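# Place the tray on the green felt mat, matching reference

## Task

Set the tray down so it rests in the same orientation as shown in the reference image called manual. The whole tray must lie on the light green felt mat, no other object may be on that mat, and nothing in the scene may be tipped over.

## Robot and tools

Robot: two arms, left_arm and right_arm, mounted on opposite sides of a table. In the scene frame the table surface sits at z = +0.020 m, +z is up, the origin lies roughly between the two bases, and left_arm stands on the +y side (arm names do not match image left/right). Calibrated bases: left_arm at (-0.017, +0.460, +0.039) m, quat_wxyz (+0.704, 0, 0, -0.711); right_arm at (-0.010, -0.458, +0.039) m, quat_wxyz (+0.707, 0, 0, +0.707). Hand positions, orientations and velocities in results are given in each arm's own base frame; table coordinates are in the scene frame. Printed hand poses may be off by a few cm, worse when reaching far.

Joint order for every arm, in every command and every result list: waist, shoulder, elbow, wrist pitch, wrist yaw, wrist roll. Stated ranges in radians: waist -3.054 to 3.054, shoulder 0.000 to 3.142, elbow 0.000 to 2.356, wrist pitch -1.571 to 1.571, wrist yaw -1.571 to 1.571, wrist roll -3.142 to 3.142. True ends may differ by up to 0.028 rad; a target beyond that tolerance and further out than the current angle is rejected, and a result line 'joint sent to its limit' appears when a joint was clipped at its end.

A row (used by both motion tools) is always 14 plain numbers covering both arms: left_arm's six absolute joint angles in rad, then left_arm's gripper opening, then the same seven for right_arm. Joint numbers are absolute target angles, not offsets. Opening runs -1 (closed) to +1 (fully open, 0.080 m pad gap); empty fingers touch near -0.78. Closing fully takes at least about 0.6 s. To keep a gripper unchanged, resend its current command; 0 is itself a command. To grip, command about 0.08 below the grip_measured value read at first contact (smaller margin = lighter grip). The gripper's fingers point along its +x and close along its y; end_effector_position is between the fingers, 3-4 cm short of the tips, and only the last 1.5 cm of each inner face is flat.

Tools:
- execute_actions(actions, cameras): actions is a list of actions; each action is a table of up to 15 rows, one row per 1/30 s step; a shorter table repeats its final row to fill 15 steps. Each step a joint can lead its measured angle by at most 0.342 rad (waist, shoulder, elbow), 0.763 (wrist pitch, yaw) or 0.872 (roll), and a gripper target more than 70 mm from its current spot is scaled back. An empty actions list returns all cameras and extra state. Results also list joint positions at some steps.
- move(target, speed, blend, opening_speed, grip_force, blocking, cameras): target is one 14-number row or a list of up to 15 rows (absolute joint angles plus openings), all sharing a 10 s budget. Joints interpolate together, so the hand follows a curve and nothing avoids obstacles or the other arm. speed: rad/s of the joint with the farthest to travel, 0.004 to 8, default 0.5; one value or one per target. blend: rad, corner rounding per target, 0 means stop there. opening_speed: per second on the -1..+1 scale, at least 0.2. grip_force: newtons per pad, 8 to 34, one value or one per arm; persists. blocking=false returns after 0.5 s while the move continues; a new move replaces it. The result adds a 'move:' line: done (within 0.03 rad), off_target, moving, held, fault, plus limits=held if steps were withheld.
- wait(seconds 0 to 3600, cameras): sends nothing new; a running move continues.
- stop(cameras): brakes the current move.
- zoom_image(camera, region [x0,y0,x1,y1] in pixels, at most 504 by 504): closer view of the latest image from cam_high, cam_low, cam_left_wrist or cam_right_wrist (all 896x504).
- show_instructions(): shows the reference image(s).
- finished_scene(scene): ends scene 1 or 2; irreversible.

Results: Joint positions and Joint velocities give each arm's six joints then pad gap (m). Joint targets are the angles currently being driven toward; resend them to hold still. Tool commands show current gripper commands. grip_measured is the measured opening on the command scale (error about 2 mm). Joint torques are total drive output; External joint torques estimate outside resistance (positive push toward larger angle lowers it; includes held weight). Wrist depth gives a 7x7 grid of distances in mm per wrist camera, '-' where unknown. Velocity lines for an arm at rest may be omitted. 'blocked' names an arm stopped by contact; 'joint command not followed' means the clearance check altered targets.

Avoid: dropping or throwing the tray or anything off the table (fails), hard hits on fixed or heavy objects, any contact between the two arms (can end the scene), closing a gripper on the other arm's fingers, strain on the wrist camera cables. Contact torque at the load limits (waist 17.6, shoulder 21.8, elbow 21.7, wrist pitch 5.74, wrist yaw 5.72, wrist roll 5.36 N m) stops the arm for 10 s; big one-step jumps can trigger an over-speed fault; long holding or stretching heats motors (MOTOR HOT above 50 °C, shutdown at 95 °C). Objects may get small random nudges.

Each tool is called in YAML: its name, and indented under it one key for each argument.

Reference images:

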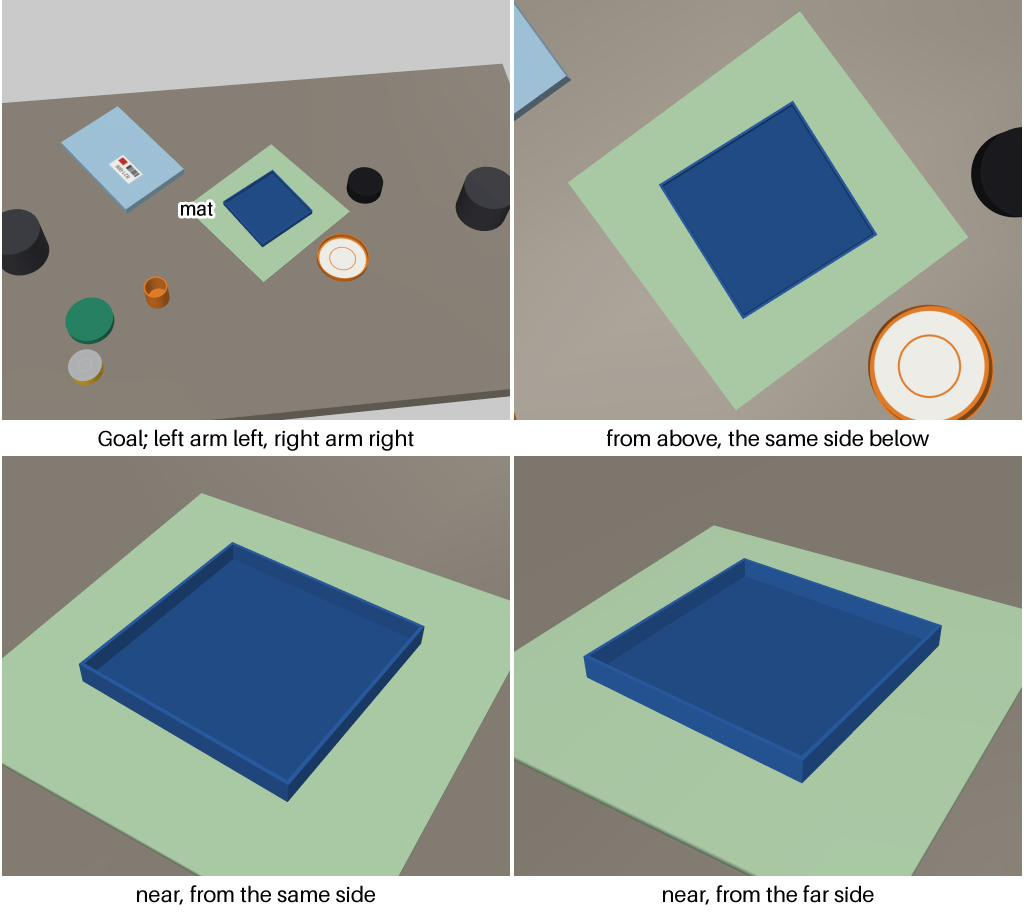

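## Session

execute_actions:
  actions: []

Scene clock: 0.00 s.
left_arm: end_effector_position=(+0.1888, +0.3105, +0.2076) grip_measured=+1.000 end_effector_quat_wxyz=(+0.524, -0.437, +0.360, +0.637) | right_arm: end_effector_position=(+0.2760, -0.0033, +0.1143) grip_measured=+1.000 end_effector_quat_wxyz=(-0.431, +0.594, -0.368, -0.571)
Joint positions: left_arm=[0.912 1.729 1.686 -1.28 -0.275 -0.819 0.08] | right_arm=[-0.043 1.533 1.151 -1.114 -0.057 -1.98 0.08]
Joint velocities: within noise
Joint torques (N m): no reading
External joint torques (N m): no reading
Heat: left arm: hottest wrist yaw 38 °C (+0.0 °C/min); right arm: hottest wrist pitch 33 °C (+0.0 °C/min).
Wrist depth (mm): cam_left_wrist=[164 166 169 172 175 178 181 / 172 174 177 180 183 186 190 / 180 182 185 189 192 195 197 / 188 191 194 197 200 203 208 / 198 197 176 208 210 97 217 / - - 183 220 224 81 - / - 72 231 234 238 82 -] | cam_right_wrist=[1242 1236 1231 1208 1213 1225 1191 / 312 1208 1231 1175 1202 1197 1208 / 309 288 308 1219 1197 1186 1164 / 307 286 303 301 302 1186 1170 / 305 284 302 - 298 296 295 / - - 103 - 297 84 295 / - - 281 - 295 - -]
Joint targets: left_arm=[0.912 1.724 1.690 -1.279 -0.276 -0.818] | right_arm=[-0.043 1.532 1.151 -1.115 -0.058 -1.980]
Tool commands: left_gripper/opening=+1.0 right_gripper/opening=+1.0

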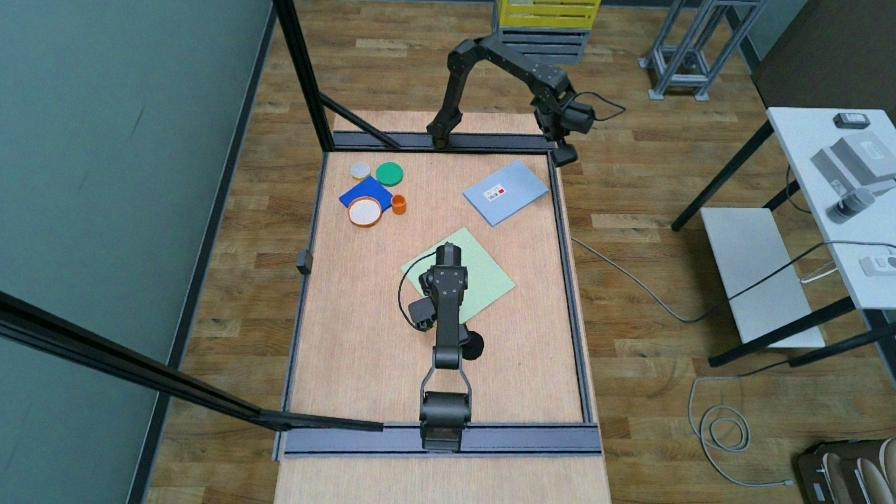

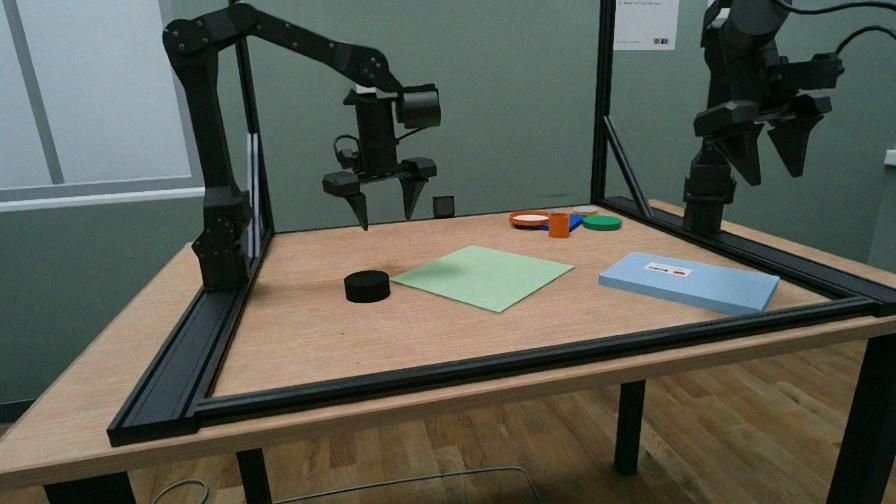

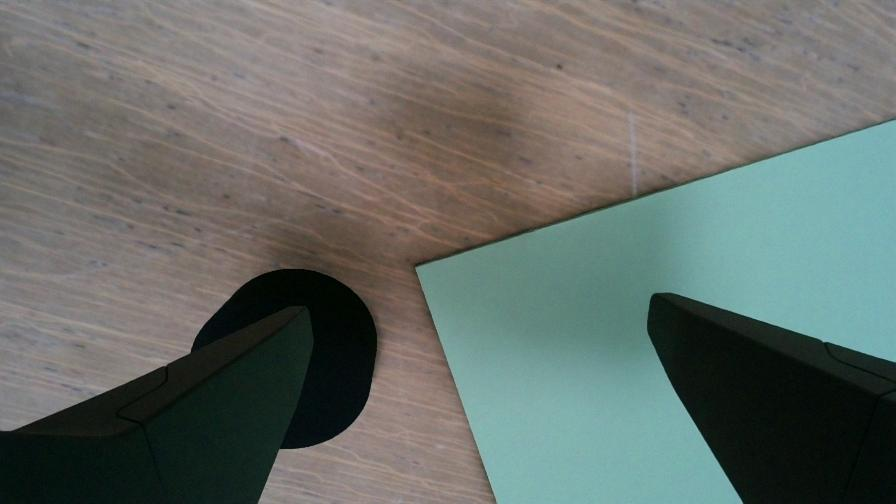

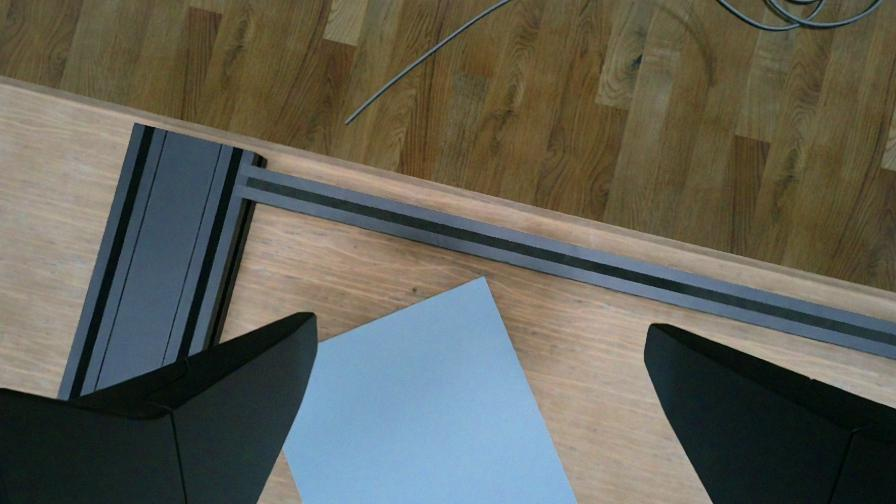

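zoom_image:
  camera: "cam_high"
  region: [310, 140, 430, 240]

zoom_image:
  camera: "cam_low"
  region: [480, 180, 660, 260]

zoom_image:
  camera: "cam_high"
  region: [280, 100, 620, 470]

Scaled by 4.200.

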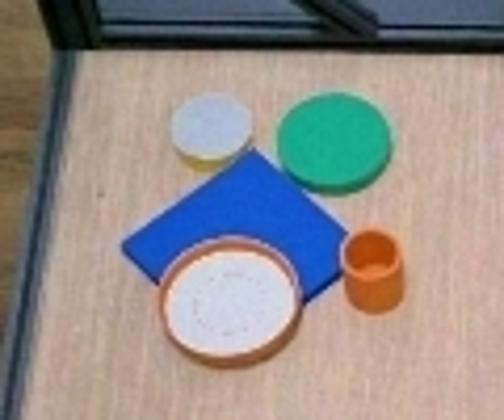

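Scaled by 2.800.

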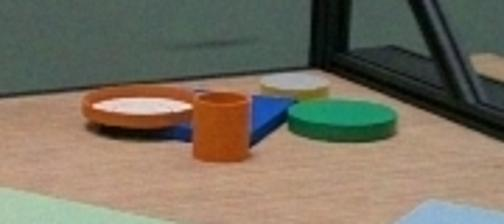

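Scaled by 1.362.

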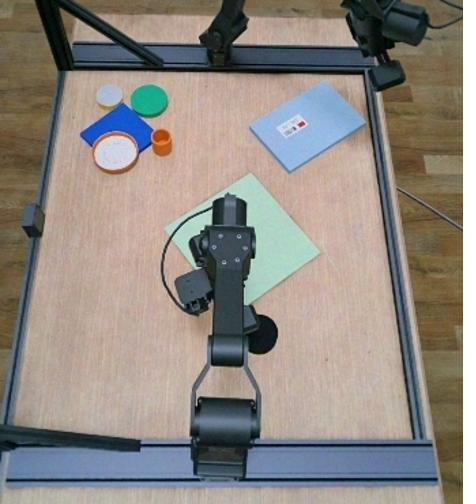

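move:
  target: [-0.868, 1.624, 1.565, -1.291, 0, 0, 1, -0.043, 1.532, 1.151, -1.115, -0.058, -1.98, 1]
  speed: 1.2
  cameras: ["all"]

Scene clock: 199.00 s.
left_arm: end_effector_position=(+0.2155, -0.2538, +0.1977) grip_measured=+1.000 end_effector_quat_wxyz=(+0.708, +0.262, +0.569, -0.326) | right_arm: end_effector_position=(+0.2760, -0.0033, +0.1143) grip_measured=+1.000 end_effector_quat_wxyz=(-0.431, +0.594, -0.368, -0.571)
Joint positions: left_arm=[-0.867 1.639 1.574 -1.29 -0.001 -0.004 0.08] | right_arm=[-0.043 1.533 1.151 -1.114 -0.057 -1.98 0.08]
Joint torques (N m): left_arm=[-0.03 -8.38 5.16 0.62 0.03 0.17] | right_arm=[0.15 -5.19 7.23 0.46 -0.15 -0.02]
External joint torques (N m): left_arm=[-0.04 -2.18 -0.49 -0.02 0.03 0.17] | right_arm=[0.15 0.22 1.48 0.04 -0.07 -0.02]
Heat: left arm: hottest shoulder 47 °C (+2.0 °C/min); right arm: hottest elbow 35 °C (+0.0 °C/min).
Wrist depth (mm): cam_left_wrist=[164 166 169 172 175 178 181 / 172 174 177 180 183 186 190 / 180 182 185 189 192 194 197 / 188 191 194 197 200 204 208 / 198 197 176 208 210 97 217 / - - 185 220 224 81 - / - 72 230 235 238 82 -] | cam_right_wrist=[275 273 274 274 1144 1134 1105 / 281 280 279 278 279 1134 1159 / 285 285 270 272 283 1159 1149 / 291 290 271 275 290 289 1186 / 296 295 270 - 293 292 289 / - - 304 299 281 84 252 / - - 306 - 307 - -]
Joint targets: left_arm=[-0.868 1.624 1.565 -1.291 0.000 0.000] | right_arm=[-0.043 1.532 1.151 -1.115 -0.058 -1.980]
move: done

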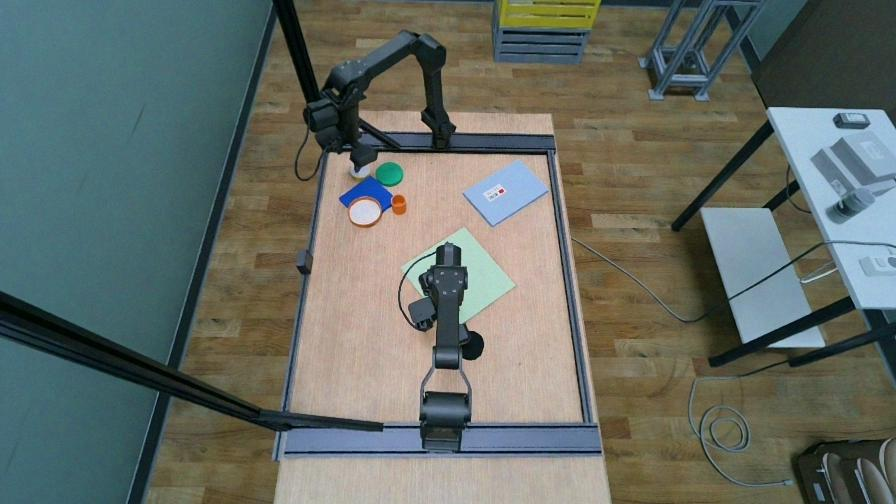

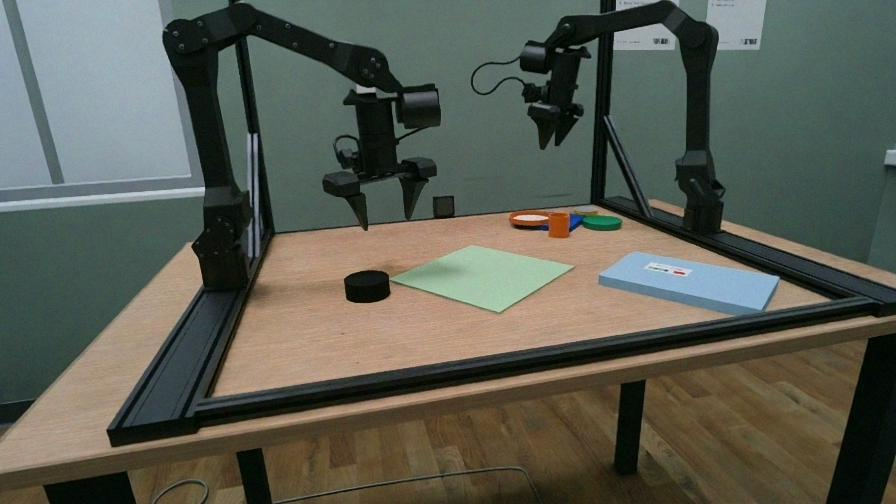

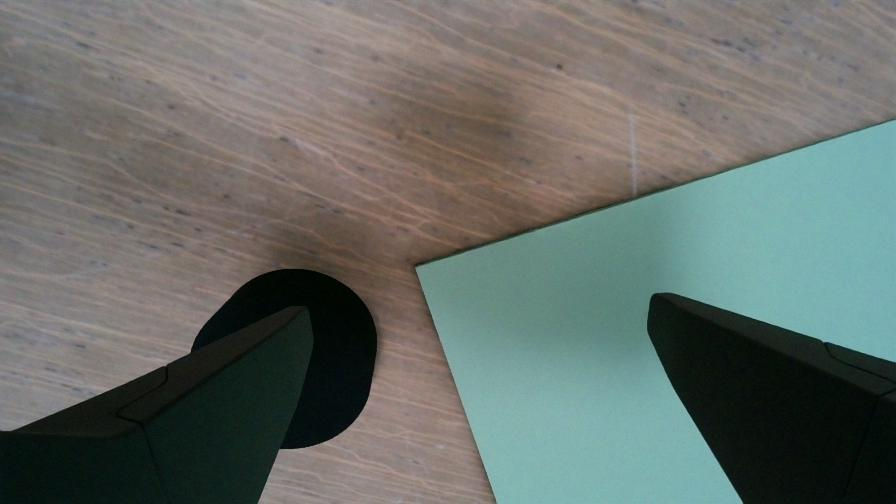

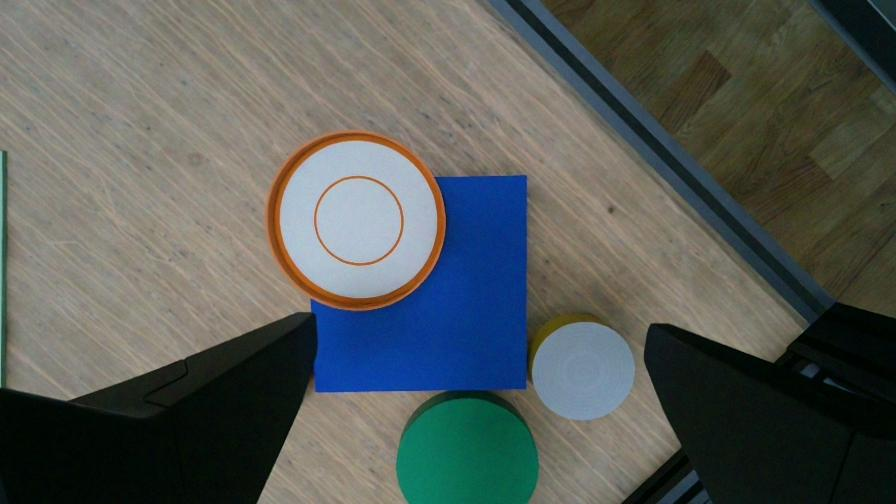

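move:
  target: [-0.5755, 1.975, 1.587, -1.183, 0, 0.29, 0.0, -0.043, 1.532, 1.151, -1.115, -0.058, -1.98, 1]
  speed: 1.2
  cameras: ["cam_right_wrist"]

Scene clock: 263.73 s.
left_arm: end_effector_position=(+0.3101, -0.2014, +0.0877) grip_measured=+0.003 end_effector_quat_wxyz=(+0.637, +0.296, +0.648, -0.295) | right_arm: end_effector_position=(+0.2760, -0.0033, +0.1143) grip_measured=+1.000 end_effector_quat_wxyz=(-0.431, +0.594, -0.368, -0.571)
Joint positions: left_arm=[-0.576 1.976 1.575 -1.185 0 0.286 0.035] | right_arm=[-0.043 1.533 1.151 -1.114 -0.057 -1.98 0.08]
Joint torques (N m): left_arm=[0.03 -8.96 7.07 0.52 0.01 0.15] | right_arm=[0.09 -5.28 7.25 0.47 -0.12 0.01]
External joint torques (N m): left_arm=[0.05 -0.88 1.82 0.24 0 0.15] | right_arm=[0.12 0.16 1.46 0.06 -0.04 0]
Heat: left arm: hottest shoulder 49 °C (+2.0 °C/min); right arm: hottest elbow 35 °C (+0.0 °C/min).
Wrist depth (mm): cam_left_wrist=[164 166 169 172 174 178 181 / 172 174 177 180 183 186 189 / 180 182 186 189 192 195 197 / 188 191 194 197 200 203 208 / 198 198 176 208 209 97 216 / - - 186 220 224 81 - / - 72 230 234 238 82 -] | cam_right_wrist=[149 149 148 148 148 147 147 / 157 156 156 155 152 152 155 / 165 165 165 162 151 150 160 / 175 174 174 172 158 158 160 / 187 185 182 182 166 166 169 / 194 192 - 193 96 - 191 / - - - - - - -]
Joint targets: left_arm=[-0.576 1.975 1.587 -1.183 0.000 0.290] | right_arm=[-0.043 1.532 1.151 -1.115 -0.058 -1.980]
move: done

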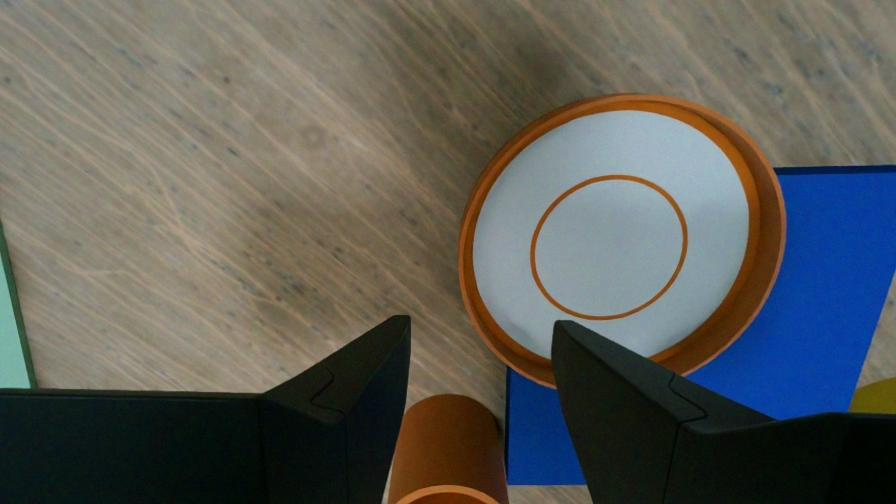

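move:
  target:
    - [-0.5755, 2.0147, 1.461, -1.017, 0, 0.29, 0.0, -0.043, 1.532, 1.151, -1.115, -0.058, -1.98, 1]
    - [-0.5755, 2.0147, 1.461, -1.017, 0, 0.29, -0.95, -0.043, 1.532, 1.151, -1.115, -0.058, -1.98, 1]
  speed: 0.3
  grip_force: [20, 34]
  opening_speed: 1.0
  cameras: ["cam_right_wrist"]

Scene clock: 321.07 s.
left_arm: end_effector_position=(+0.3149, -0.2045, +0.0494) grip_measured=-0.752 end_effector_quat_wxyz=(+0.646, +0.295, +0.639, -0.296) | right_arm: end_effector_position=(+0.2760, -0.0033, +0.1143) grip_measured=+1.000 end_effector_quat_wxyz=(-0.431, +0.594, -0.368, -0.571)
Joint positions: left_arm=[-0.576 2.01 1.469 -1.019 0 0.286 0.001] | right_arm=[-0.043 1.533 1.151 -1.114 -0.057 -1.98 0.08]
Joint torques (N m): left_arm=[0.04 -8.57 4.64 0.55 0.02 0.18] | right_arm=[0.11 -5.21 7.3 0.45 -0.11 0]
External joint torques (N m): left_arm=[0.03 -0.31 -0.52 0.23 0.02 0.18] | right_arm=[0.16 0.2 1.59 0.05 -0.04 0]
Heat: left arm: hottest shoulder 53 °C (+4.1 °C/min); right arm: hottest elbow 35 °C (+0.0 °C/min). Fold the left arm in close to its base, or ease its load, before you think long.
Wrist depth (mm): cam_left_wrist=[164 166 169 172 175 178 181 / 172 174 176 180 183 186 190 / 180 182 185 190 192 194 197 / 188 191 194 198 200 203 208 / 198 197 176 208 210 97 217 / - - 185 220 224 81 - / - 72 230 235 238 82 -] | cam_right_wrist=[115 115 115 115 114 114 114 / 123 120 121 120 121 118 119 / 126 127 127 126 114 110 110 / 134 134 133 133 117 117 114 / 142 141 141 138 124 122 122 / - 148 - - 128 127 125 / - - - - - - -]
Joint targets: left_arm=[-0.576 2.015 1.461 -1.017 0.000 0.290] | right_arm=[-0.043 1.532 1.151 -1.115 -0.058 -1.980]
MOTOR HOT: the shoulder of the left arm reports 53 °C; the controller stops that arm at 95 °C. To cool a motor, set the load down, stop pushing, or move to a pose that needs little force.
grip_force (N): 20, 34
move: done

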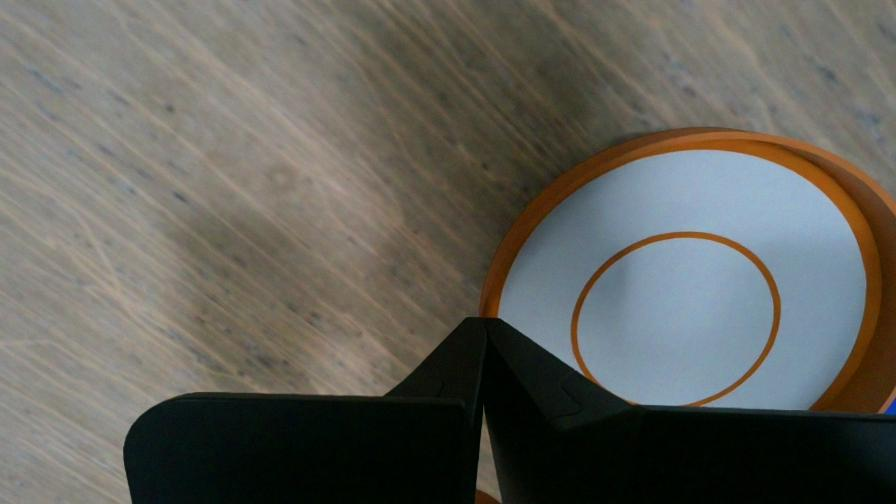

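move:
  target:
    - [-0.5755, 2.0147, 1.461, -1.017, 0, 0.29, -0.1, -0.043, 1.532, 1.151, -1.115, -0.058, -1.98, 1]
    - [-0.5755, 2.0257, 1.440, -0.985, 0, 0.29, -0.1, -0.043, 1.532, 1.151, -1.115, -0.058, -1.98, 1]
    - [-0.5755, 2.0257, 1.440, -0.985, 0, 0.29, -0.95, -0.043, 1.532, 1.151, -1.115, -0.058, -1.98, 1]
  speed: 0.2
  opening_speed: 1.2
  cameras: ["cam_right_wrist"]

Scene clock: 334.90 s.
left_arm: end_effector_position=(+0.3149, -0.2046, +0.0407) grip_measured=-0.749 end_effector_quat_wxyz=(+0.646, +0.295, +0.639, -0.296) | right_arm: end_effector_position=(+0.2760, -0.0033, +0.1143) grip_measured=+1.000 end_effector_quat_wxyz=(-0.431, +0.594, -0.368, -0.571)
Joint positions: left_arm=[-0.576 2.021 1.448 -0.987 0 0.286 0.001] | right_arm=[-0.043 1.533 1.151 -1.114 -0.057 -1.98 0.08]
Joint torques (N m): left_arm=[0.07 -8.37 4.71 0.57 0.02 0.16] | right_arm=[0.07 -5.14 7.25 0.46 -0.13 -0.03]
External joint torques (N m): left_arm=[0.08 -0.09 -0.42 0.24 0.02 0.16] | right_arm=[0.07 0.27 1.52 0.06 -0.05 -0.04]
Heat: left arm: hottest shoulder 52 °C (+1.0 °C/min); right arm: hottest elbow 35 °C (+0.0 °C/min). Fold the left arm in close to its base, or ease its load, before you think long.
Wrist depth (mm): cam_left_wrist=[164 166 169 172 174 178 181 / 172 174 177 180 183 187 189 / 180 182 185 189 192 195 197 / 188 191 194 197 200 204 208 / 198 197 176 208 210 97 217 / - - 186 220 224 81 - / - 72 230 235 237 82 -] | cam_right_wrist=[108 107 107 107 105 106 106 / 113 113 112 112 111 110 111 / 119 117 118 117 115 103 102 / 125 124 124 123 108 108 108 / 132 131 131 128 115 114 113 / - 137 136 - 80 119 118 / - - - - - - -]
Joint targets: left_arm=[-0.576 2.026 1.440 -0.985 0.000 0.290] | right_arm=[-0.043 1.532 1.151 -1.115 -0.058 -1.980]
MOTOR HOT: still on. The shoulder of the left arm reports 52 °C.
grip_force (N): 20, 34
move: done

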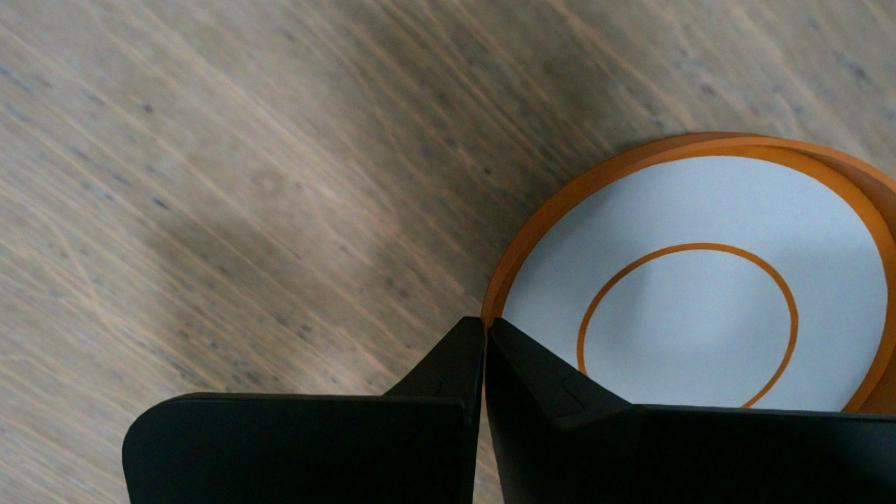

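move:
  target: [-0.5755, 1.995, 1.52, -1.096, 0, 0.29, -0.95, -0.043, 1.532, 1.151, -1.115, -0.058, -1.98, 1]
  speed: 0.25
  cameras: ["cam_right_wrist","cam_low"]

Scene clock: 343.30 s.
left_arm: end_effector_position=(+0.3099, -0.2013, +0.0579) grip_measured=-0.749 end_effector_quat_wxyz=(+0.632, +0.297, +0.653, -0.294) | right_arm: end_effector_position=(+0.2760, -0.0033, +0.1143) grip_measured=+1.000 end_effector_quat_wxyz=(-0.431, +0.594, -0.368, -0.571)
Joint positions: left_arm=[-0.576 2.011 1.505 -1.094 0 0.286 0.001] | right_arm=[-0.043 1.533 1.151 -1.114 -0.057 -1.98 0.08]
Joint torques (N m): left_arm=[0.03 -10.75 7.14 0.27 0.01 0.18] | right_arm=[0.02 -5.15 7.21 0.46 -0.1 -0.01]
External joint torques (N m): left_arm=[0.04 -2.55 1.98 -0.01 0 0.18] | right_arm=[0.03 0.27 1.43 0.04 -0.02 -0.01]
Heat: left arm: hottest shoulder 53 °C (+1.0 °C/min); right arm: hottest elbow 35 °C (+0.0 °C/min). Fold the left arm in close to its base, or ease its load, before you think long.
Wrist depth (mm): cam_left_wrist=[164 166 169 172 175 178 181 / 172 174 177 180 183 187 189 / 180 182 185 189 192 195 197 / 188 192 194 198 200 203 208 / 198 197 176 208 210 97 217 / - - 185 220 223 81 - / - 72 230 235 238 82 -] | cam_right_wrist=[121 120 120 120 120 120 120 / 127 127 127 127 127 125 125 / 136 134 134 134 131 103 102 / 142 142 142 142 - 108 107 / 151 151 151 147 115 114 113 / - 157 - - 80 119 118 / - - - - - - -]
Joint targets: left_arm=[-0.576 1.995 1.520 -1.096 0.000 0.290] | right_arm=[-0.043 1.532 1.151 -1.115 -0.058 -1.980]
MOTOR HOT: still on. The shoulder of the left arm reports 53 °C.
grip_force (N): 20, 34
move: done
Images, in order (width x height): cam_low 896x504, cam_right_wrist 896x504.

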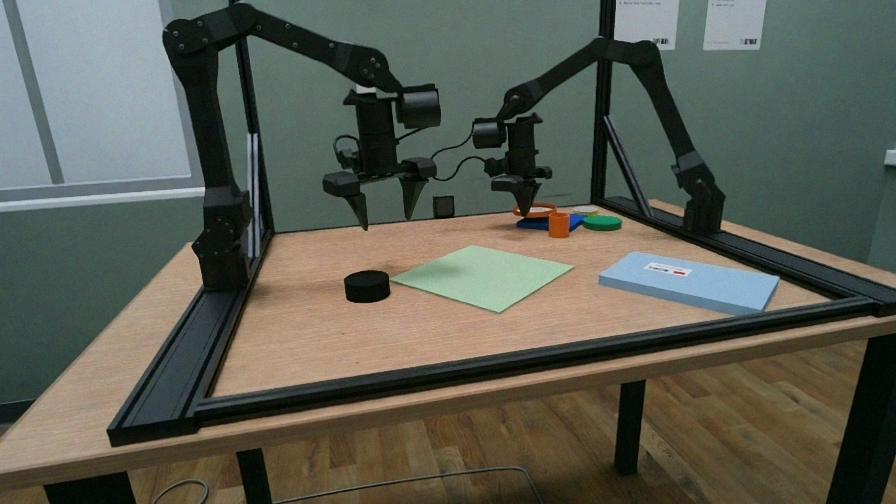

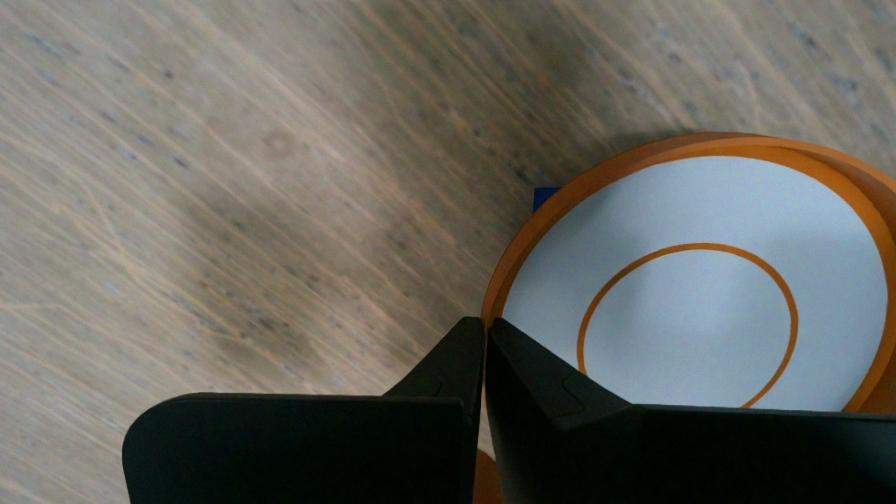

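move:
  target:
    - [-0.5755, 1.975, 1.587, -1.183, 0, 0.29, -0.95, -0.043, 1.532, 1.151, -1.115, -0.058, -1.98, 1]
    - [0.25, 1.585, 1.148, -1.134, 0, 0.29, -0.95, -0.043, 1.532, 1.151, -1.115, -0.058, -1.98, 1]
    - [0.25, 1.6717, 0.9578, -0.857, 0, 0.29, -0.95, -0.043, 1.532, 1.151, -1.115, -0.058, -1.98, 1]
  speed: [0.4, 0.6, 0.3]
  blend: [0.1, 0.05, 0]
  cameras: ["all"]

Scene clock: 375.40 s.
left_arm: end_effector_position=(+0.2650, +0.0671, +0.0356) grip_measured=-0.749 end_effector_quat_wxyz=(+0.710, +0.014, +0.704, -0.013) | right_arm: end_effector_position=(+0.2760, -0.0033, +0.1143) grip_measured=+1.000 end_effector_quat_wxyz=(-0.431, +0.594, -0.368, -0.571)
Joint positions: left_arm=[0.248 1.668 0.966 -0.859 0 0.287 0.001] | right_arm=[-0.043 1.533 1.151 -1.114 -0.057 -1.98 0.08]
Joint torques (N m): left_arm=[0.13 -5.67 4.43 0.56 0.01 0.16] | right_arm=[0.12 -5.17 7.22 0.44 -0.15 -0.01]
External joint torques (N m): left_arm=[0.12 -0.06 -0.48 0.22 0 0.16] | right_arm=[0.15 0.24 1.57 0.09 -0.07 -0.02]
Heat: left arm: hottest shoulder 53 °C (+0.0 °C/min); right arm: hottest elbow 35 °C (+0.0 °C/min). Fold the left arm in close to its base, or ease its load, before you think long.
Wrist depth (mm): cam_left_wrist=[164 166 169 172 175 178 181 / 172 174 177 180 183 187 190 / 180 182 185 190 192 194 197 / 188 191 194 197 200 204 209 / 198 197 176 208 210 97 217 / - - 186 220 224 82 - / - 72 230 233 238 82 -] | cam_right_wrist=[107 107 106 105 105 106 106 / - 112 111 111 111 111 111 / - 116 117 117 114 103 102 / 106 107 123 123 108 108 107 / - 110 127 127 115 113 113 / - - 116 - 80 119 118 / - - - - - - -]
Joint targets: left_arm=[0.250 1.672 0.958 -0.857 0.000 0.290] | right_arm=[-0.043 1.532 1.151 -1.115 -0.058 -1.980]
MOTOR HOT: still on. The shoulder of the left arm reports 53 °C.
grip_force (N): 20, 34
move: done; blend cut to 0.0435 rad at target 1

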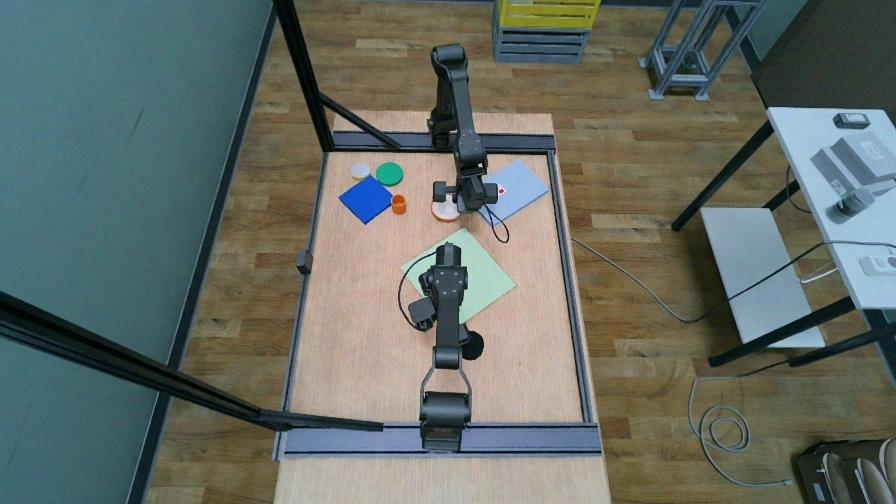

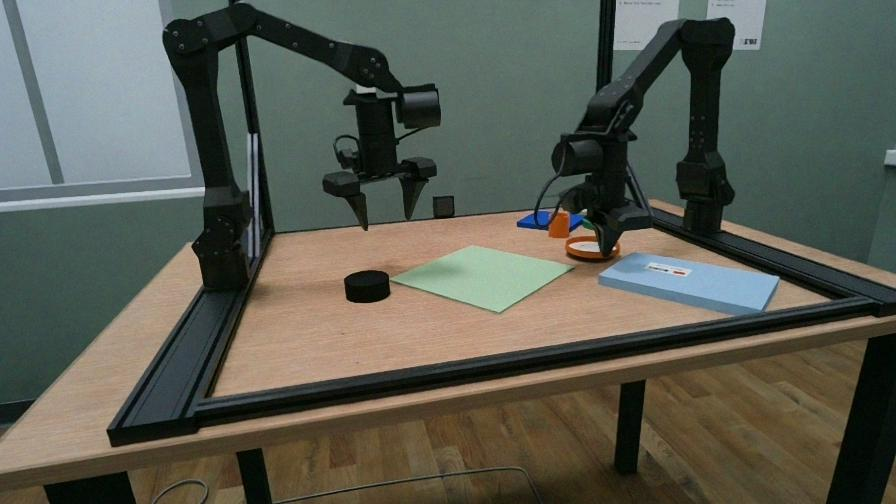

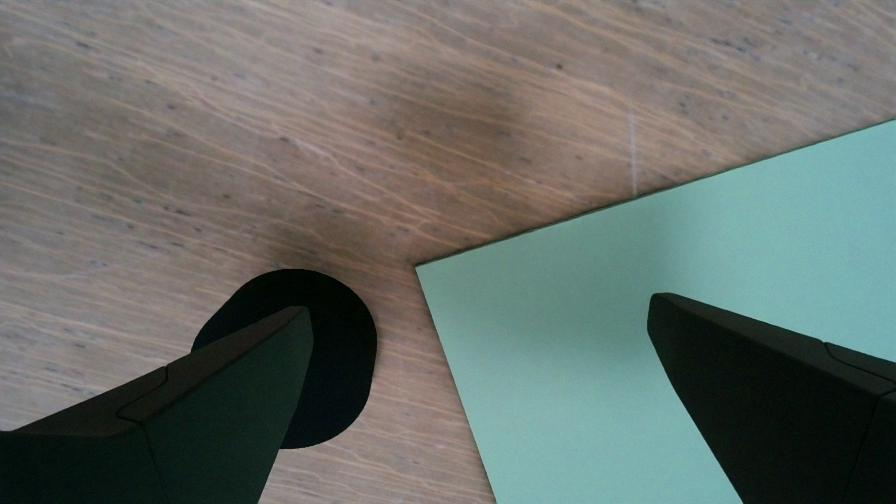

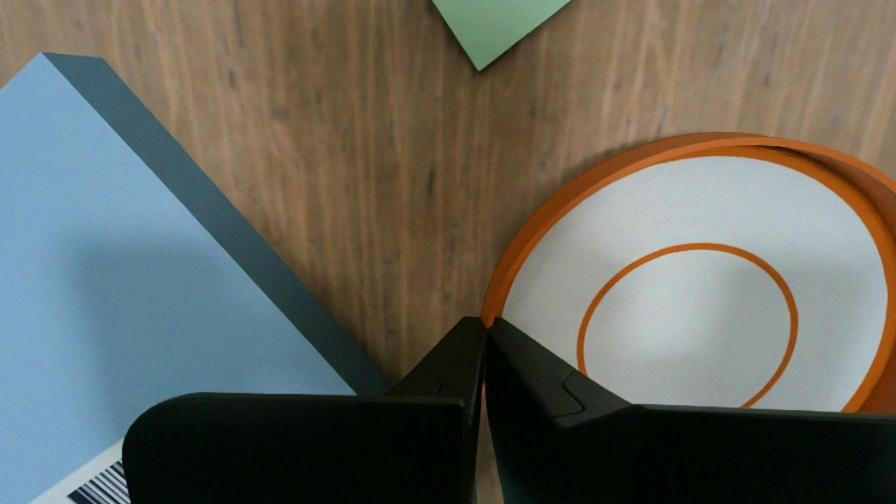

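move:
  target:
    - [0.25, 1.6911, 0.9351, -0.8148, 0, 0.29, -0.95, -0.043, 1.532, 1.151, -1.115, -0.058, -1.98, 1]
    - [0.25, 1.6911, 0.9351, -0.8148, 0, 0.29, -0.5, -0.043, 1.532, 1.151, -1.115, -0.058, -1.98, 1]
  speed: 0.15
  opening_speed: 0.8
  cameras: ["cam_right_wrist"]

Scene clock: 384.20 s.
left_arm: end_effector_position=(+0.2652, +0.0672, +0.0258) grip_measured=-0.503 end_effector_quat_wxyz=(+0.710, +0.014, +0.704, -0.013) | right_arm: end_effector_position=(+0.2760, -0.0033, +0.1143) grip_measured=+1.000 end_effector_quat_wxyz=(-0.431, +0.594, -0.368, -0.571)
Joint positions: left_arm=[0.248 1.686 0.943 -0.817 0 0.287 0.012] | right_arm=[-0.043 1.533 1.151 -1.114 -0.057 -1.98 0.08]
Joint torques (N m): left_arm=[0.17 -5.66 4.35 0.6 0.01 0.16] | right_arm=[0.06 -5.3 7.28 0.46 -0.11 0]
External joint torques (N m): left_arm=[0.16 -0.05 -0.45 0.26 0.01 0.16] | right_arm=[0.03 0.04 1.62 0.08 -0.03 0]
Heat: left arm: hottest shoulder 51 °C (-2.0 °C/min); right arm: hottest elbow 35 °C (+0.0 °C/min). Fold the left arm in close to its base, or ease its load, before you think long.
Wrist depth (mm): cam_left_wrist=[164 166 169 172 175 178 181 / 172 174 177 180 183 187 190 / 179 182 185 189 192 194 198 / 188 191 194 198 200 203 208 / 198 197 176 208 209 97 217 / - - 186 220 224 81 - / - 72 230 235 238 82 -] | cam_right_wrist=[98 98 98 96 97 97 97 / - 102 102 102 102 101 101 / - 106 107 107 107 105 105 / - 97 113 112 111 110 110 / - 100 118 117 116 116 118 / - - - - - 122 119 / - - - 131 - - -]
Joint targets: left_arm=[0.250 1.691 0.935 -0.815 0.000 0.290] | right_arm=[-0.043 1.532 1.151 -1.115 -0.058 -1.980]
MOTOR HOT: still on. The shoulder of the left arm reports 51 °C.
grip_force (N): 20, 34
move: done

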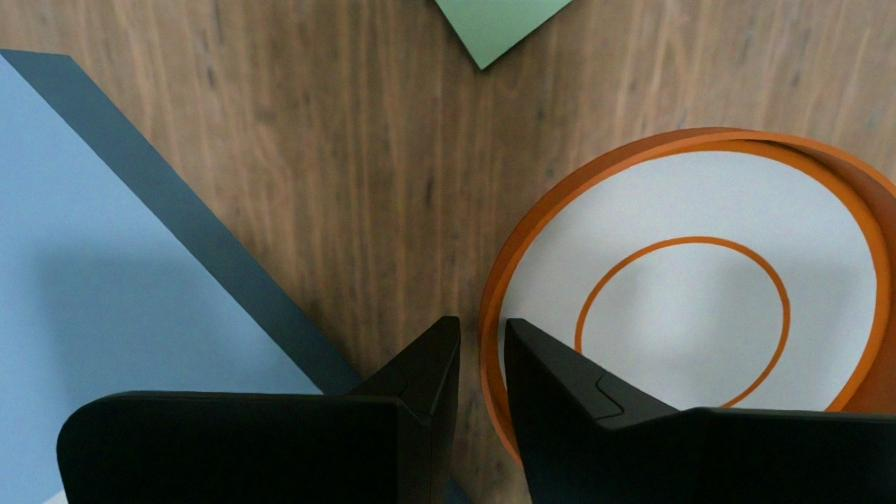

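move:
  target:
    - [0.25, 1.60, 1.12, -1.09, 0, 0.29, -0.5, -0.043, 1.532, 1.151, -1.115, -0.058, -1.98, 1]
    - [-0.46, 1.6348, 1.2404, -1.1764, 0, -1.163, 1, -0.043, 1.532, 1.151, -1.115, -0.058, -1.98, 1]
  speed: [0.3,1.3]
  grip_force: [12, 34]
  cameras: ["cam_right_wrist"]

Scene clock: 425.43 s.
left_arm: end_effector_position=(+0.2534, -0.1248, +0.1076) grip_measured=+0.997 end_effector_quat_wxyz=(+0.662, -0.241, +0.666, +0.245) | right_arm: end_effector_position=(+0.2760, -0.0033, +0.1143) grip_measured=+1.000 end_effector_quat_wxyz=(-0.431, +0.594, -0.368, -0.571)
Joint positions: left_arm=[-0.458 1.629 1.225 -1.175 0 -1.158 0.08] | right_arm=[-0.043 1.533 1.151 -1.114 -0.057 -1.98 0.08]
Joint torques (N m): left_arm=[-0.22 -5.64 7.52 0.24 -0.05 -0.1] | right_arm=[0.06 -5.24 7.22 0.44 -0.11 0.01]
External joint torques (N m): left_arm=[-0.18 0.06 2.23 -0.05 -0.01 -0.1] | right_arm=[0.05 0.12 1.57 0.07 -0.03 0.01]
Heat: left arm: hottest shoulder 43 °C (-10.1 °C/min); right arm: hottest elbow 35 °C (+0.0 °C/min).
Wrist depth (mm): cam_left_wrist=[164 166 169 172 175 178 181 / 171 174 176 180 183 187 190 / 179 182 185 189 192 194 197 / 188 191 194 198 200 203 208 / 198 197 177 208 210 97 217 / - - 185 220 224 81 - / - 72 230 234 238 82 -] | cam_right_wrist=[177 176 174 174 171 170 168 / 187 185 182 181 179 178 175 / 196 194 191 188 188 185 184 / 206 203 201 198 196 195 192 / 217 212 209 208 194 201 202 / - - 218 217 - 84 208 / - - - - - - -]
Joint targets: left_arm=[-0.460 1.635 1.240 -1.176 0.000 -1.163] | right_arm=[-0.043 1.532 1.151 -1.115 -0.058 -1.980]
MOTOR HOT: cleared for the motors of the left arm.
grip_force (N): 12, 34
move: done

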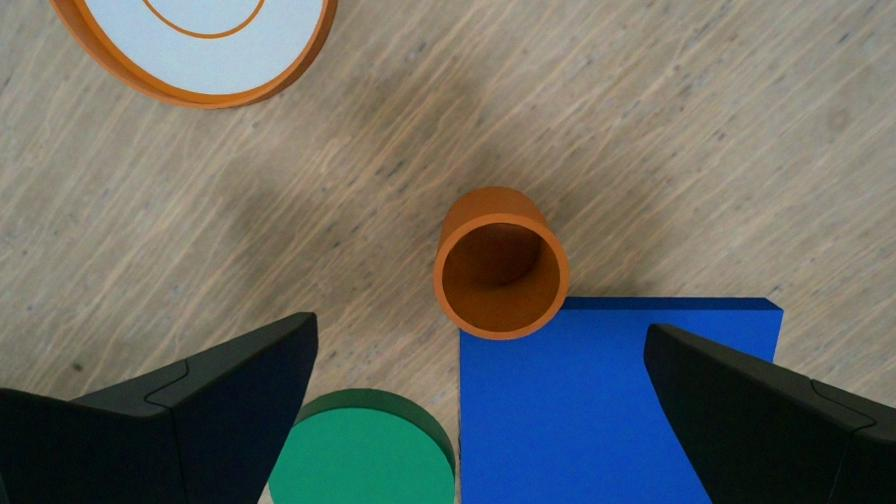

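move:
  target:
    - [-0.5045, 1.7401, 1.042, -0.873, 0, -1.2075, 1, -0.043, 1.532, 1.151, -1.115, -0.058, -1.98, 1]
    - [-0.5045, 1.7401, 1.042, -0.873, 0, -1.2075, -0.1, -0.043, 1.532, 1.151, -1.115, -0.058, -1.98, 1]
    - [-0.5045, 1.6348, 1.2404, -1.1764, 0, -1.2075, -0.1, -0.043, 1.532, 1.151, -1.115, -0.058, -1.98, 1]
  speed: [0.4,0.4,0.4]
  opening_speed: 1.5
  cameras: ["cam_right_wrist"]

Scene clock: 456.67 s.
left_arm: end_effector_position=(+0.2479, -0.1359, +0.1034) grip_measured=+0.180 end_effector_quat_wxyz=(+0.658, -0.237, +0.670, +0.249) | right_arm: end_effector_position=(+0.2760, -0.0033, +0.1143) grip_measured=+1.000 end_effector_quat_wxyz=(-0.431, +0.594, -0.368, -0.571)
Joint positions: left_arm=[-0.501 1.646 1.226 -1.175 0 -1.203 0.043] | right_arm=[-0.043 1.533 1.151 -1.114 -0.057 -1.98 0.08]
Joint torques (N m): left_arm=[-0.27 -7.73 7.49 0.22 -0.05 -0.11] | right_arm=[0.16 -5.25 7.33 0.46 -0.12 -0.01]
External joint torques (N m): left_arm=[-0.33 -1.9 2.26 -0.01 0 -0.11] | right_arm=[0.14 0.12 1.59 0.04 -0.04 -0.02]
Heat: left arm: hottest shoulder 42 °C (-5.0 °C/min); right arm: hottest elbow 35 °C (+0.0 °C/min).
Wrist depth (mm): cam_left_wrist=[164 166 169 172 175 178 181 / 171 174 177 180 183 187 189 / 180 182 185 189 192 194 197 / 188 191 194 198 200 203 208 / 198 197 176 208 210 97 217 / - - 185 220 223 81 - / - 72 230 234 238 82 -] | cam_right_wrist=[176 172 171 170 167 165 163 / 184 182 179 177 174 172 171 / 194 192 188 185 182 180 178 / 203 201 198 - 190 188 186 / 215 212 206 - - - 195 / 224 - - - - - 205 / - - - - - - -]
Joint targets: left_arm=[-0.504 1.635 1.240 -1.176 0.000 -1.207] | right_arm=[-0.043 1.532 1.151 -1.115 -0.058 -1.980]
grip_force (N): 12, 34
move: done

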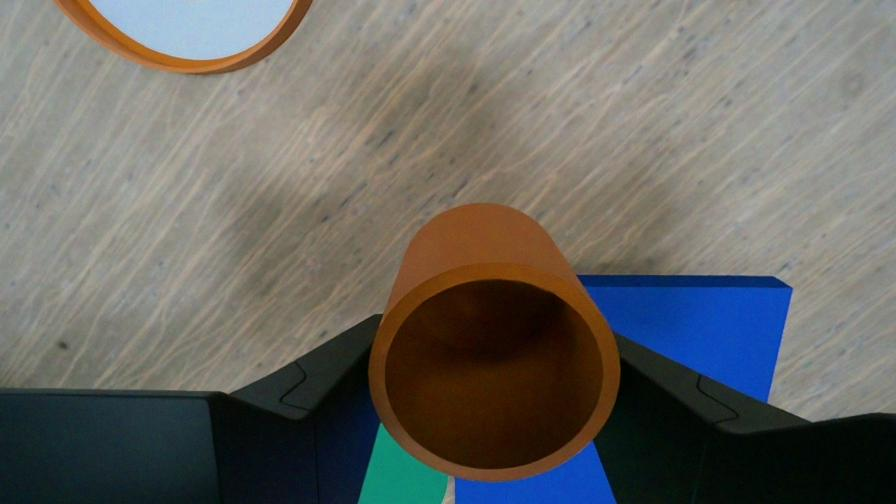

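move:
  target:
    - [-0.3, 1.3049, 0.9457, -1.2116, 0, -1.2075, -0.1, -0.043, 1.532, 1.151, -1.115, -0.058, -1.98, 1]
    - [-0.3, 1.3948, 0.7065, -0.8825, 0, -1.2075, -0.1, -0.043, 1.532, 1.151, -1.115, -0.058, -1.98, 1]
    - [-0.3, 1.3948, 0.7065, -0.8825, 0, -1.2075, 0.8, -0.043, 1.532, 1.151, -1.115, -0.058, -1.98, 1]
  speed: [0.7,0.3,0.4]
  opening_speed: 1.5
  cameras: ["cam_right_wrist","cam_low"]

Scene clock: 467.53 s.
left_arm: end_effector_position=(+0.1942, -0.0608, +0.0384) grip_measured=+0.797 end_effector_quat_wxyz=(+0.639, -0.310, +0.634, +0.305) | right_arm: end_effector_position=(+0.2760, -0.0033, +0.1143) grip_measured=+1.000 end_effector_quat_wxyz=(-0.431, +0.594, -0.368, -0.571)
Joint positions: left_arm=[-0.303 1.391 0.715 -0.885 0 -1.203 0.071] | right_arm=[-0.043 1.533 1.151 -1.114 -0.057 -1.98 0.08]
Joint torques (N m): left_arm=[0.3 -3.62 4.4 0.53 -0.04 -0.09] | right_arm=[0.08 -5.16 7.21 0.45 -0.14 0]
External joint torques (N m): left_arm=[0.32 0.01 -0.5 0.23 0.01 -0.09] | right_arm=[0.05 0.27 1.46 0.05 -0.06 0]
Heat: left arm: hottest shoulder 42 °C (-2.0 °C/min); right arm: hottest elbow 35 °C (+0.0 °C/min).
Wrist depth (mm): cam_left_wrist=[164 166 169 172 175 178 181 / 172 174 177 180 183 186 190 / 180 183 186 189 192 195 197 / 188 191 194 198 200 204 208 / 198 197 176 208 210 97 216 / - - 185 220 223 81 - / - 72 229 235 238 82 -] | cam_right_wrist=[- 114 112 111 111 110 111 / 119 118 118 117 117 116 115 / 124 124 123 123 122 121 121 / 129 130 129 - 127 127 127 / 137 136 133 131 132 132 134 / - - 142 - - 77 138 / - - 150 153 151 - -]
Joint targets: left_arm=[-0.300 1.395 0.707 -0.883 0.000 -1.208] | right_arm=[-0.043 1.532 1.151 -1.115 -0.058 -1.980]
grip_force (N): 12, 34
move: done
Images, in order (width x height): cam_low 896x504, cam_right_wrist 896x504.

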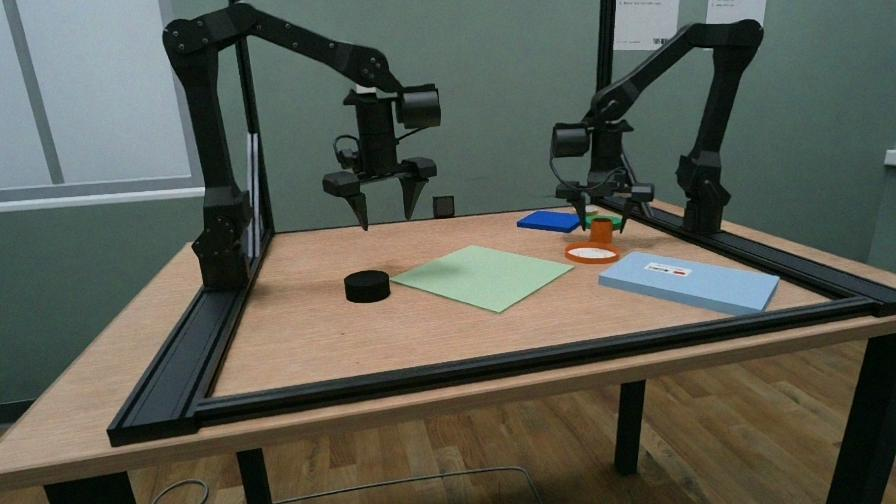

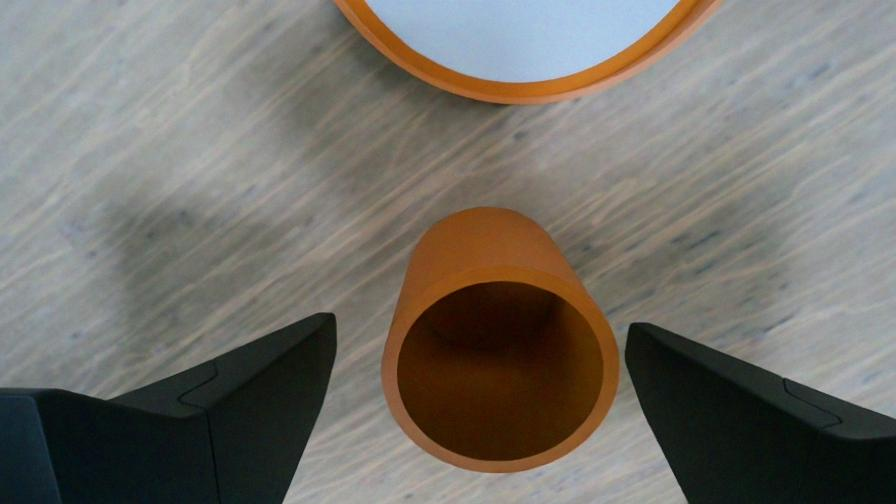

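move:
  target:
    - [-0.3, 1.3049, 0.9457, -1.2116, 0, -1.2075, 0.8, -0.043, 1.532, 1.151, -1.115, -0.058, -1.98, 1]
    - [-1.116, 1.8745, 1.4458, -1.1421, 0, -1.819, 0.1, -0.043, 1.532, 1.151, -1.115, -0.058, -1.98, 1]
  speed: [0.4,1.0]
  cameras: ["cam_right_wrist"]

Scene clock: 550.63 s.
left_arm: end_effector_position=(+0.1504, -0.3076, +0.0883) grip_measured=+0.103 end_effector_quat_wxyz=(+0.664, -0.238, +0.665, +0.246) | right_arm: end_effector_position=(+0.2760, -0.0033, +0.1143) grip_measured=+1.000 end_effector_quat_wxyz=(-0.431, +0.594, -0.368, -0.571)
Joint positions: left_arm=[-1.116 1.868 1.431 -1.144 0.001 -1.814 0.04] | right_arm=[-0.043 1.533 1.151 -1.114 -0.057 -1.98 0.08]
Joint torques (N m): left_arm=[-0.04 -7.28 7.39 0.44 -0.09 -0.12] | right_arm=[0.04 -5.18 7.15 0.46 -0.11 -0.02]
External joint torques (N m): left_arm=[0.03 0.04 2.16 0.2 -0.05 -0.12] | right_arm=[0 0.18 1.46 0.06 -0.03 -0.03]
Heat: left arm: hottest shoulder 36 °C (-3.0 °C/min); right arm: hottest elbow 35 °C (+0.0 °C/min).
Wrist depth (mm): cam_left_wrist=[164 166 169 171 175 178 181 / 172 174 177 180 183 186 190 / 179 182 185 189 192 195 197 / 188 191 194 198 200 203 208 / 197 197 176 208 210 97 217 / - - 186 220 223 81 - / - 72 230 235 238 82 -] | cam_right_wrist=[- - - - - 152 151 / - - 151 149 - 159 157 / 175 172 151 168 166 165 164 / 182 180 157 176 174 172 1073 / 177 189 162 184 181 1056 1014 / - - - 194 101 - 895 / - - - 205 - - -]
Joint targets: left_arm=[-1.116 1.875 1.446 -1.142 0.000 -1.819] | right_arm=[-0.043 1.532 1.151 -1.115 -0.058 -1.980]
grip_force (N): 12, 34
move: done

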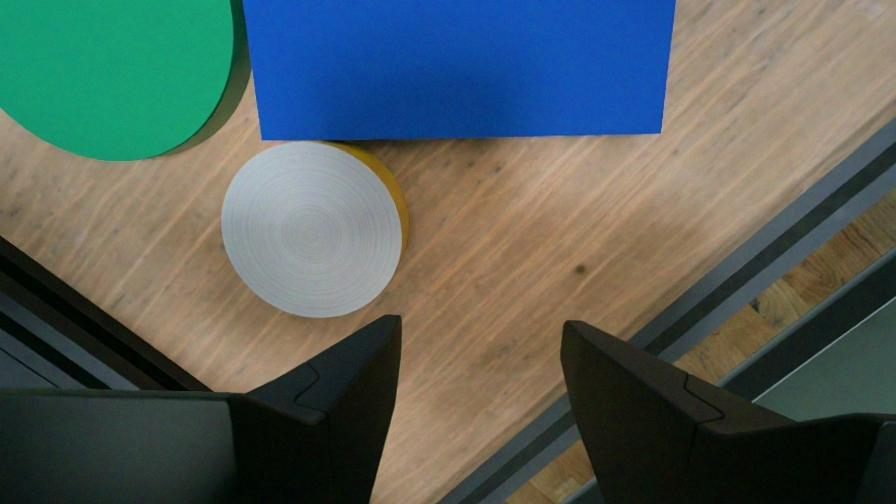

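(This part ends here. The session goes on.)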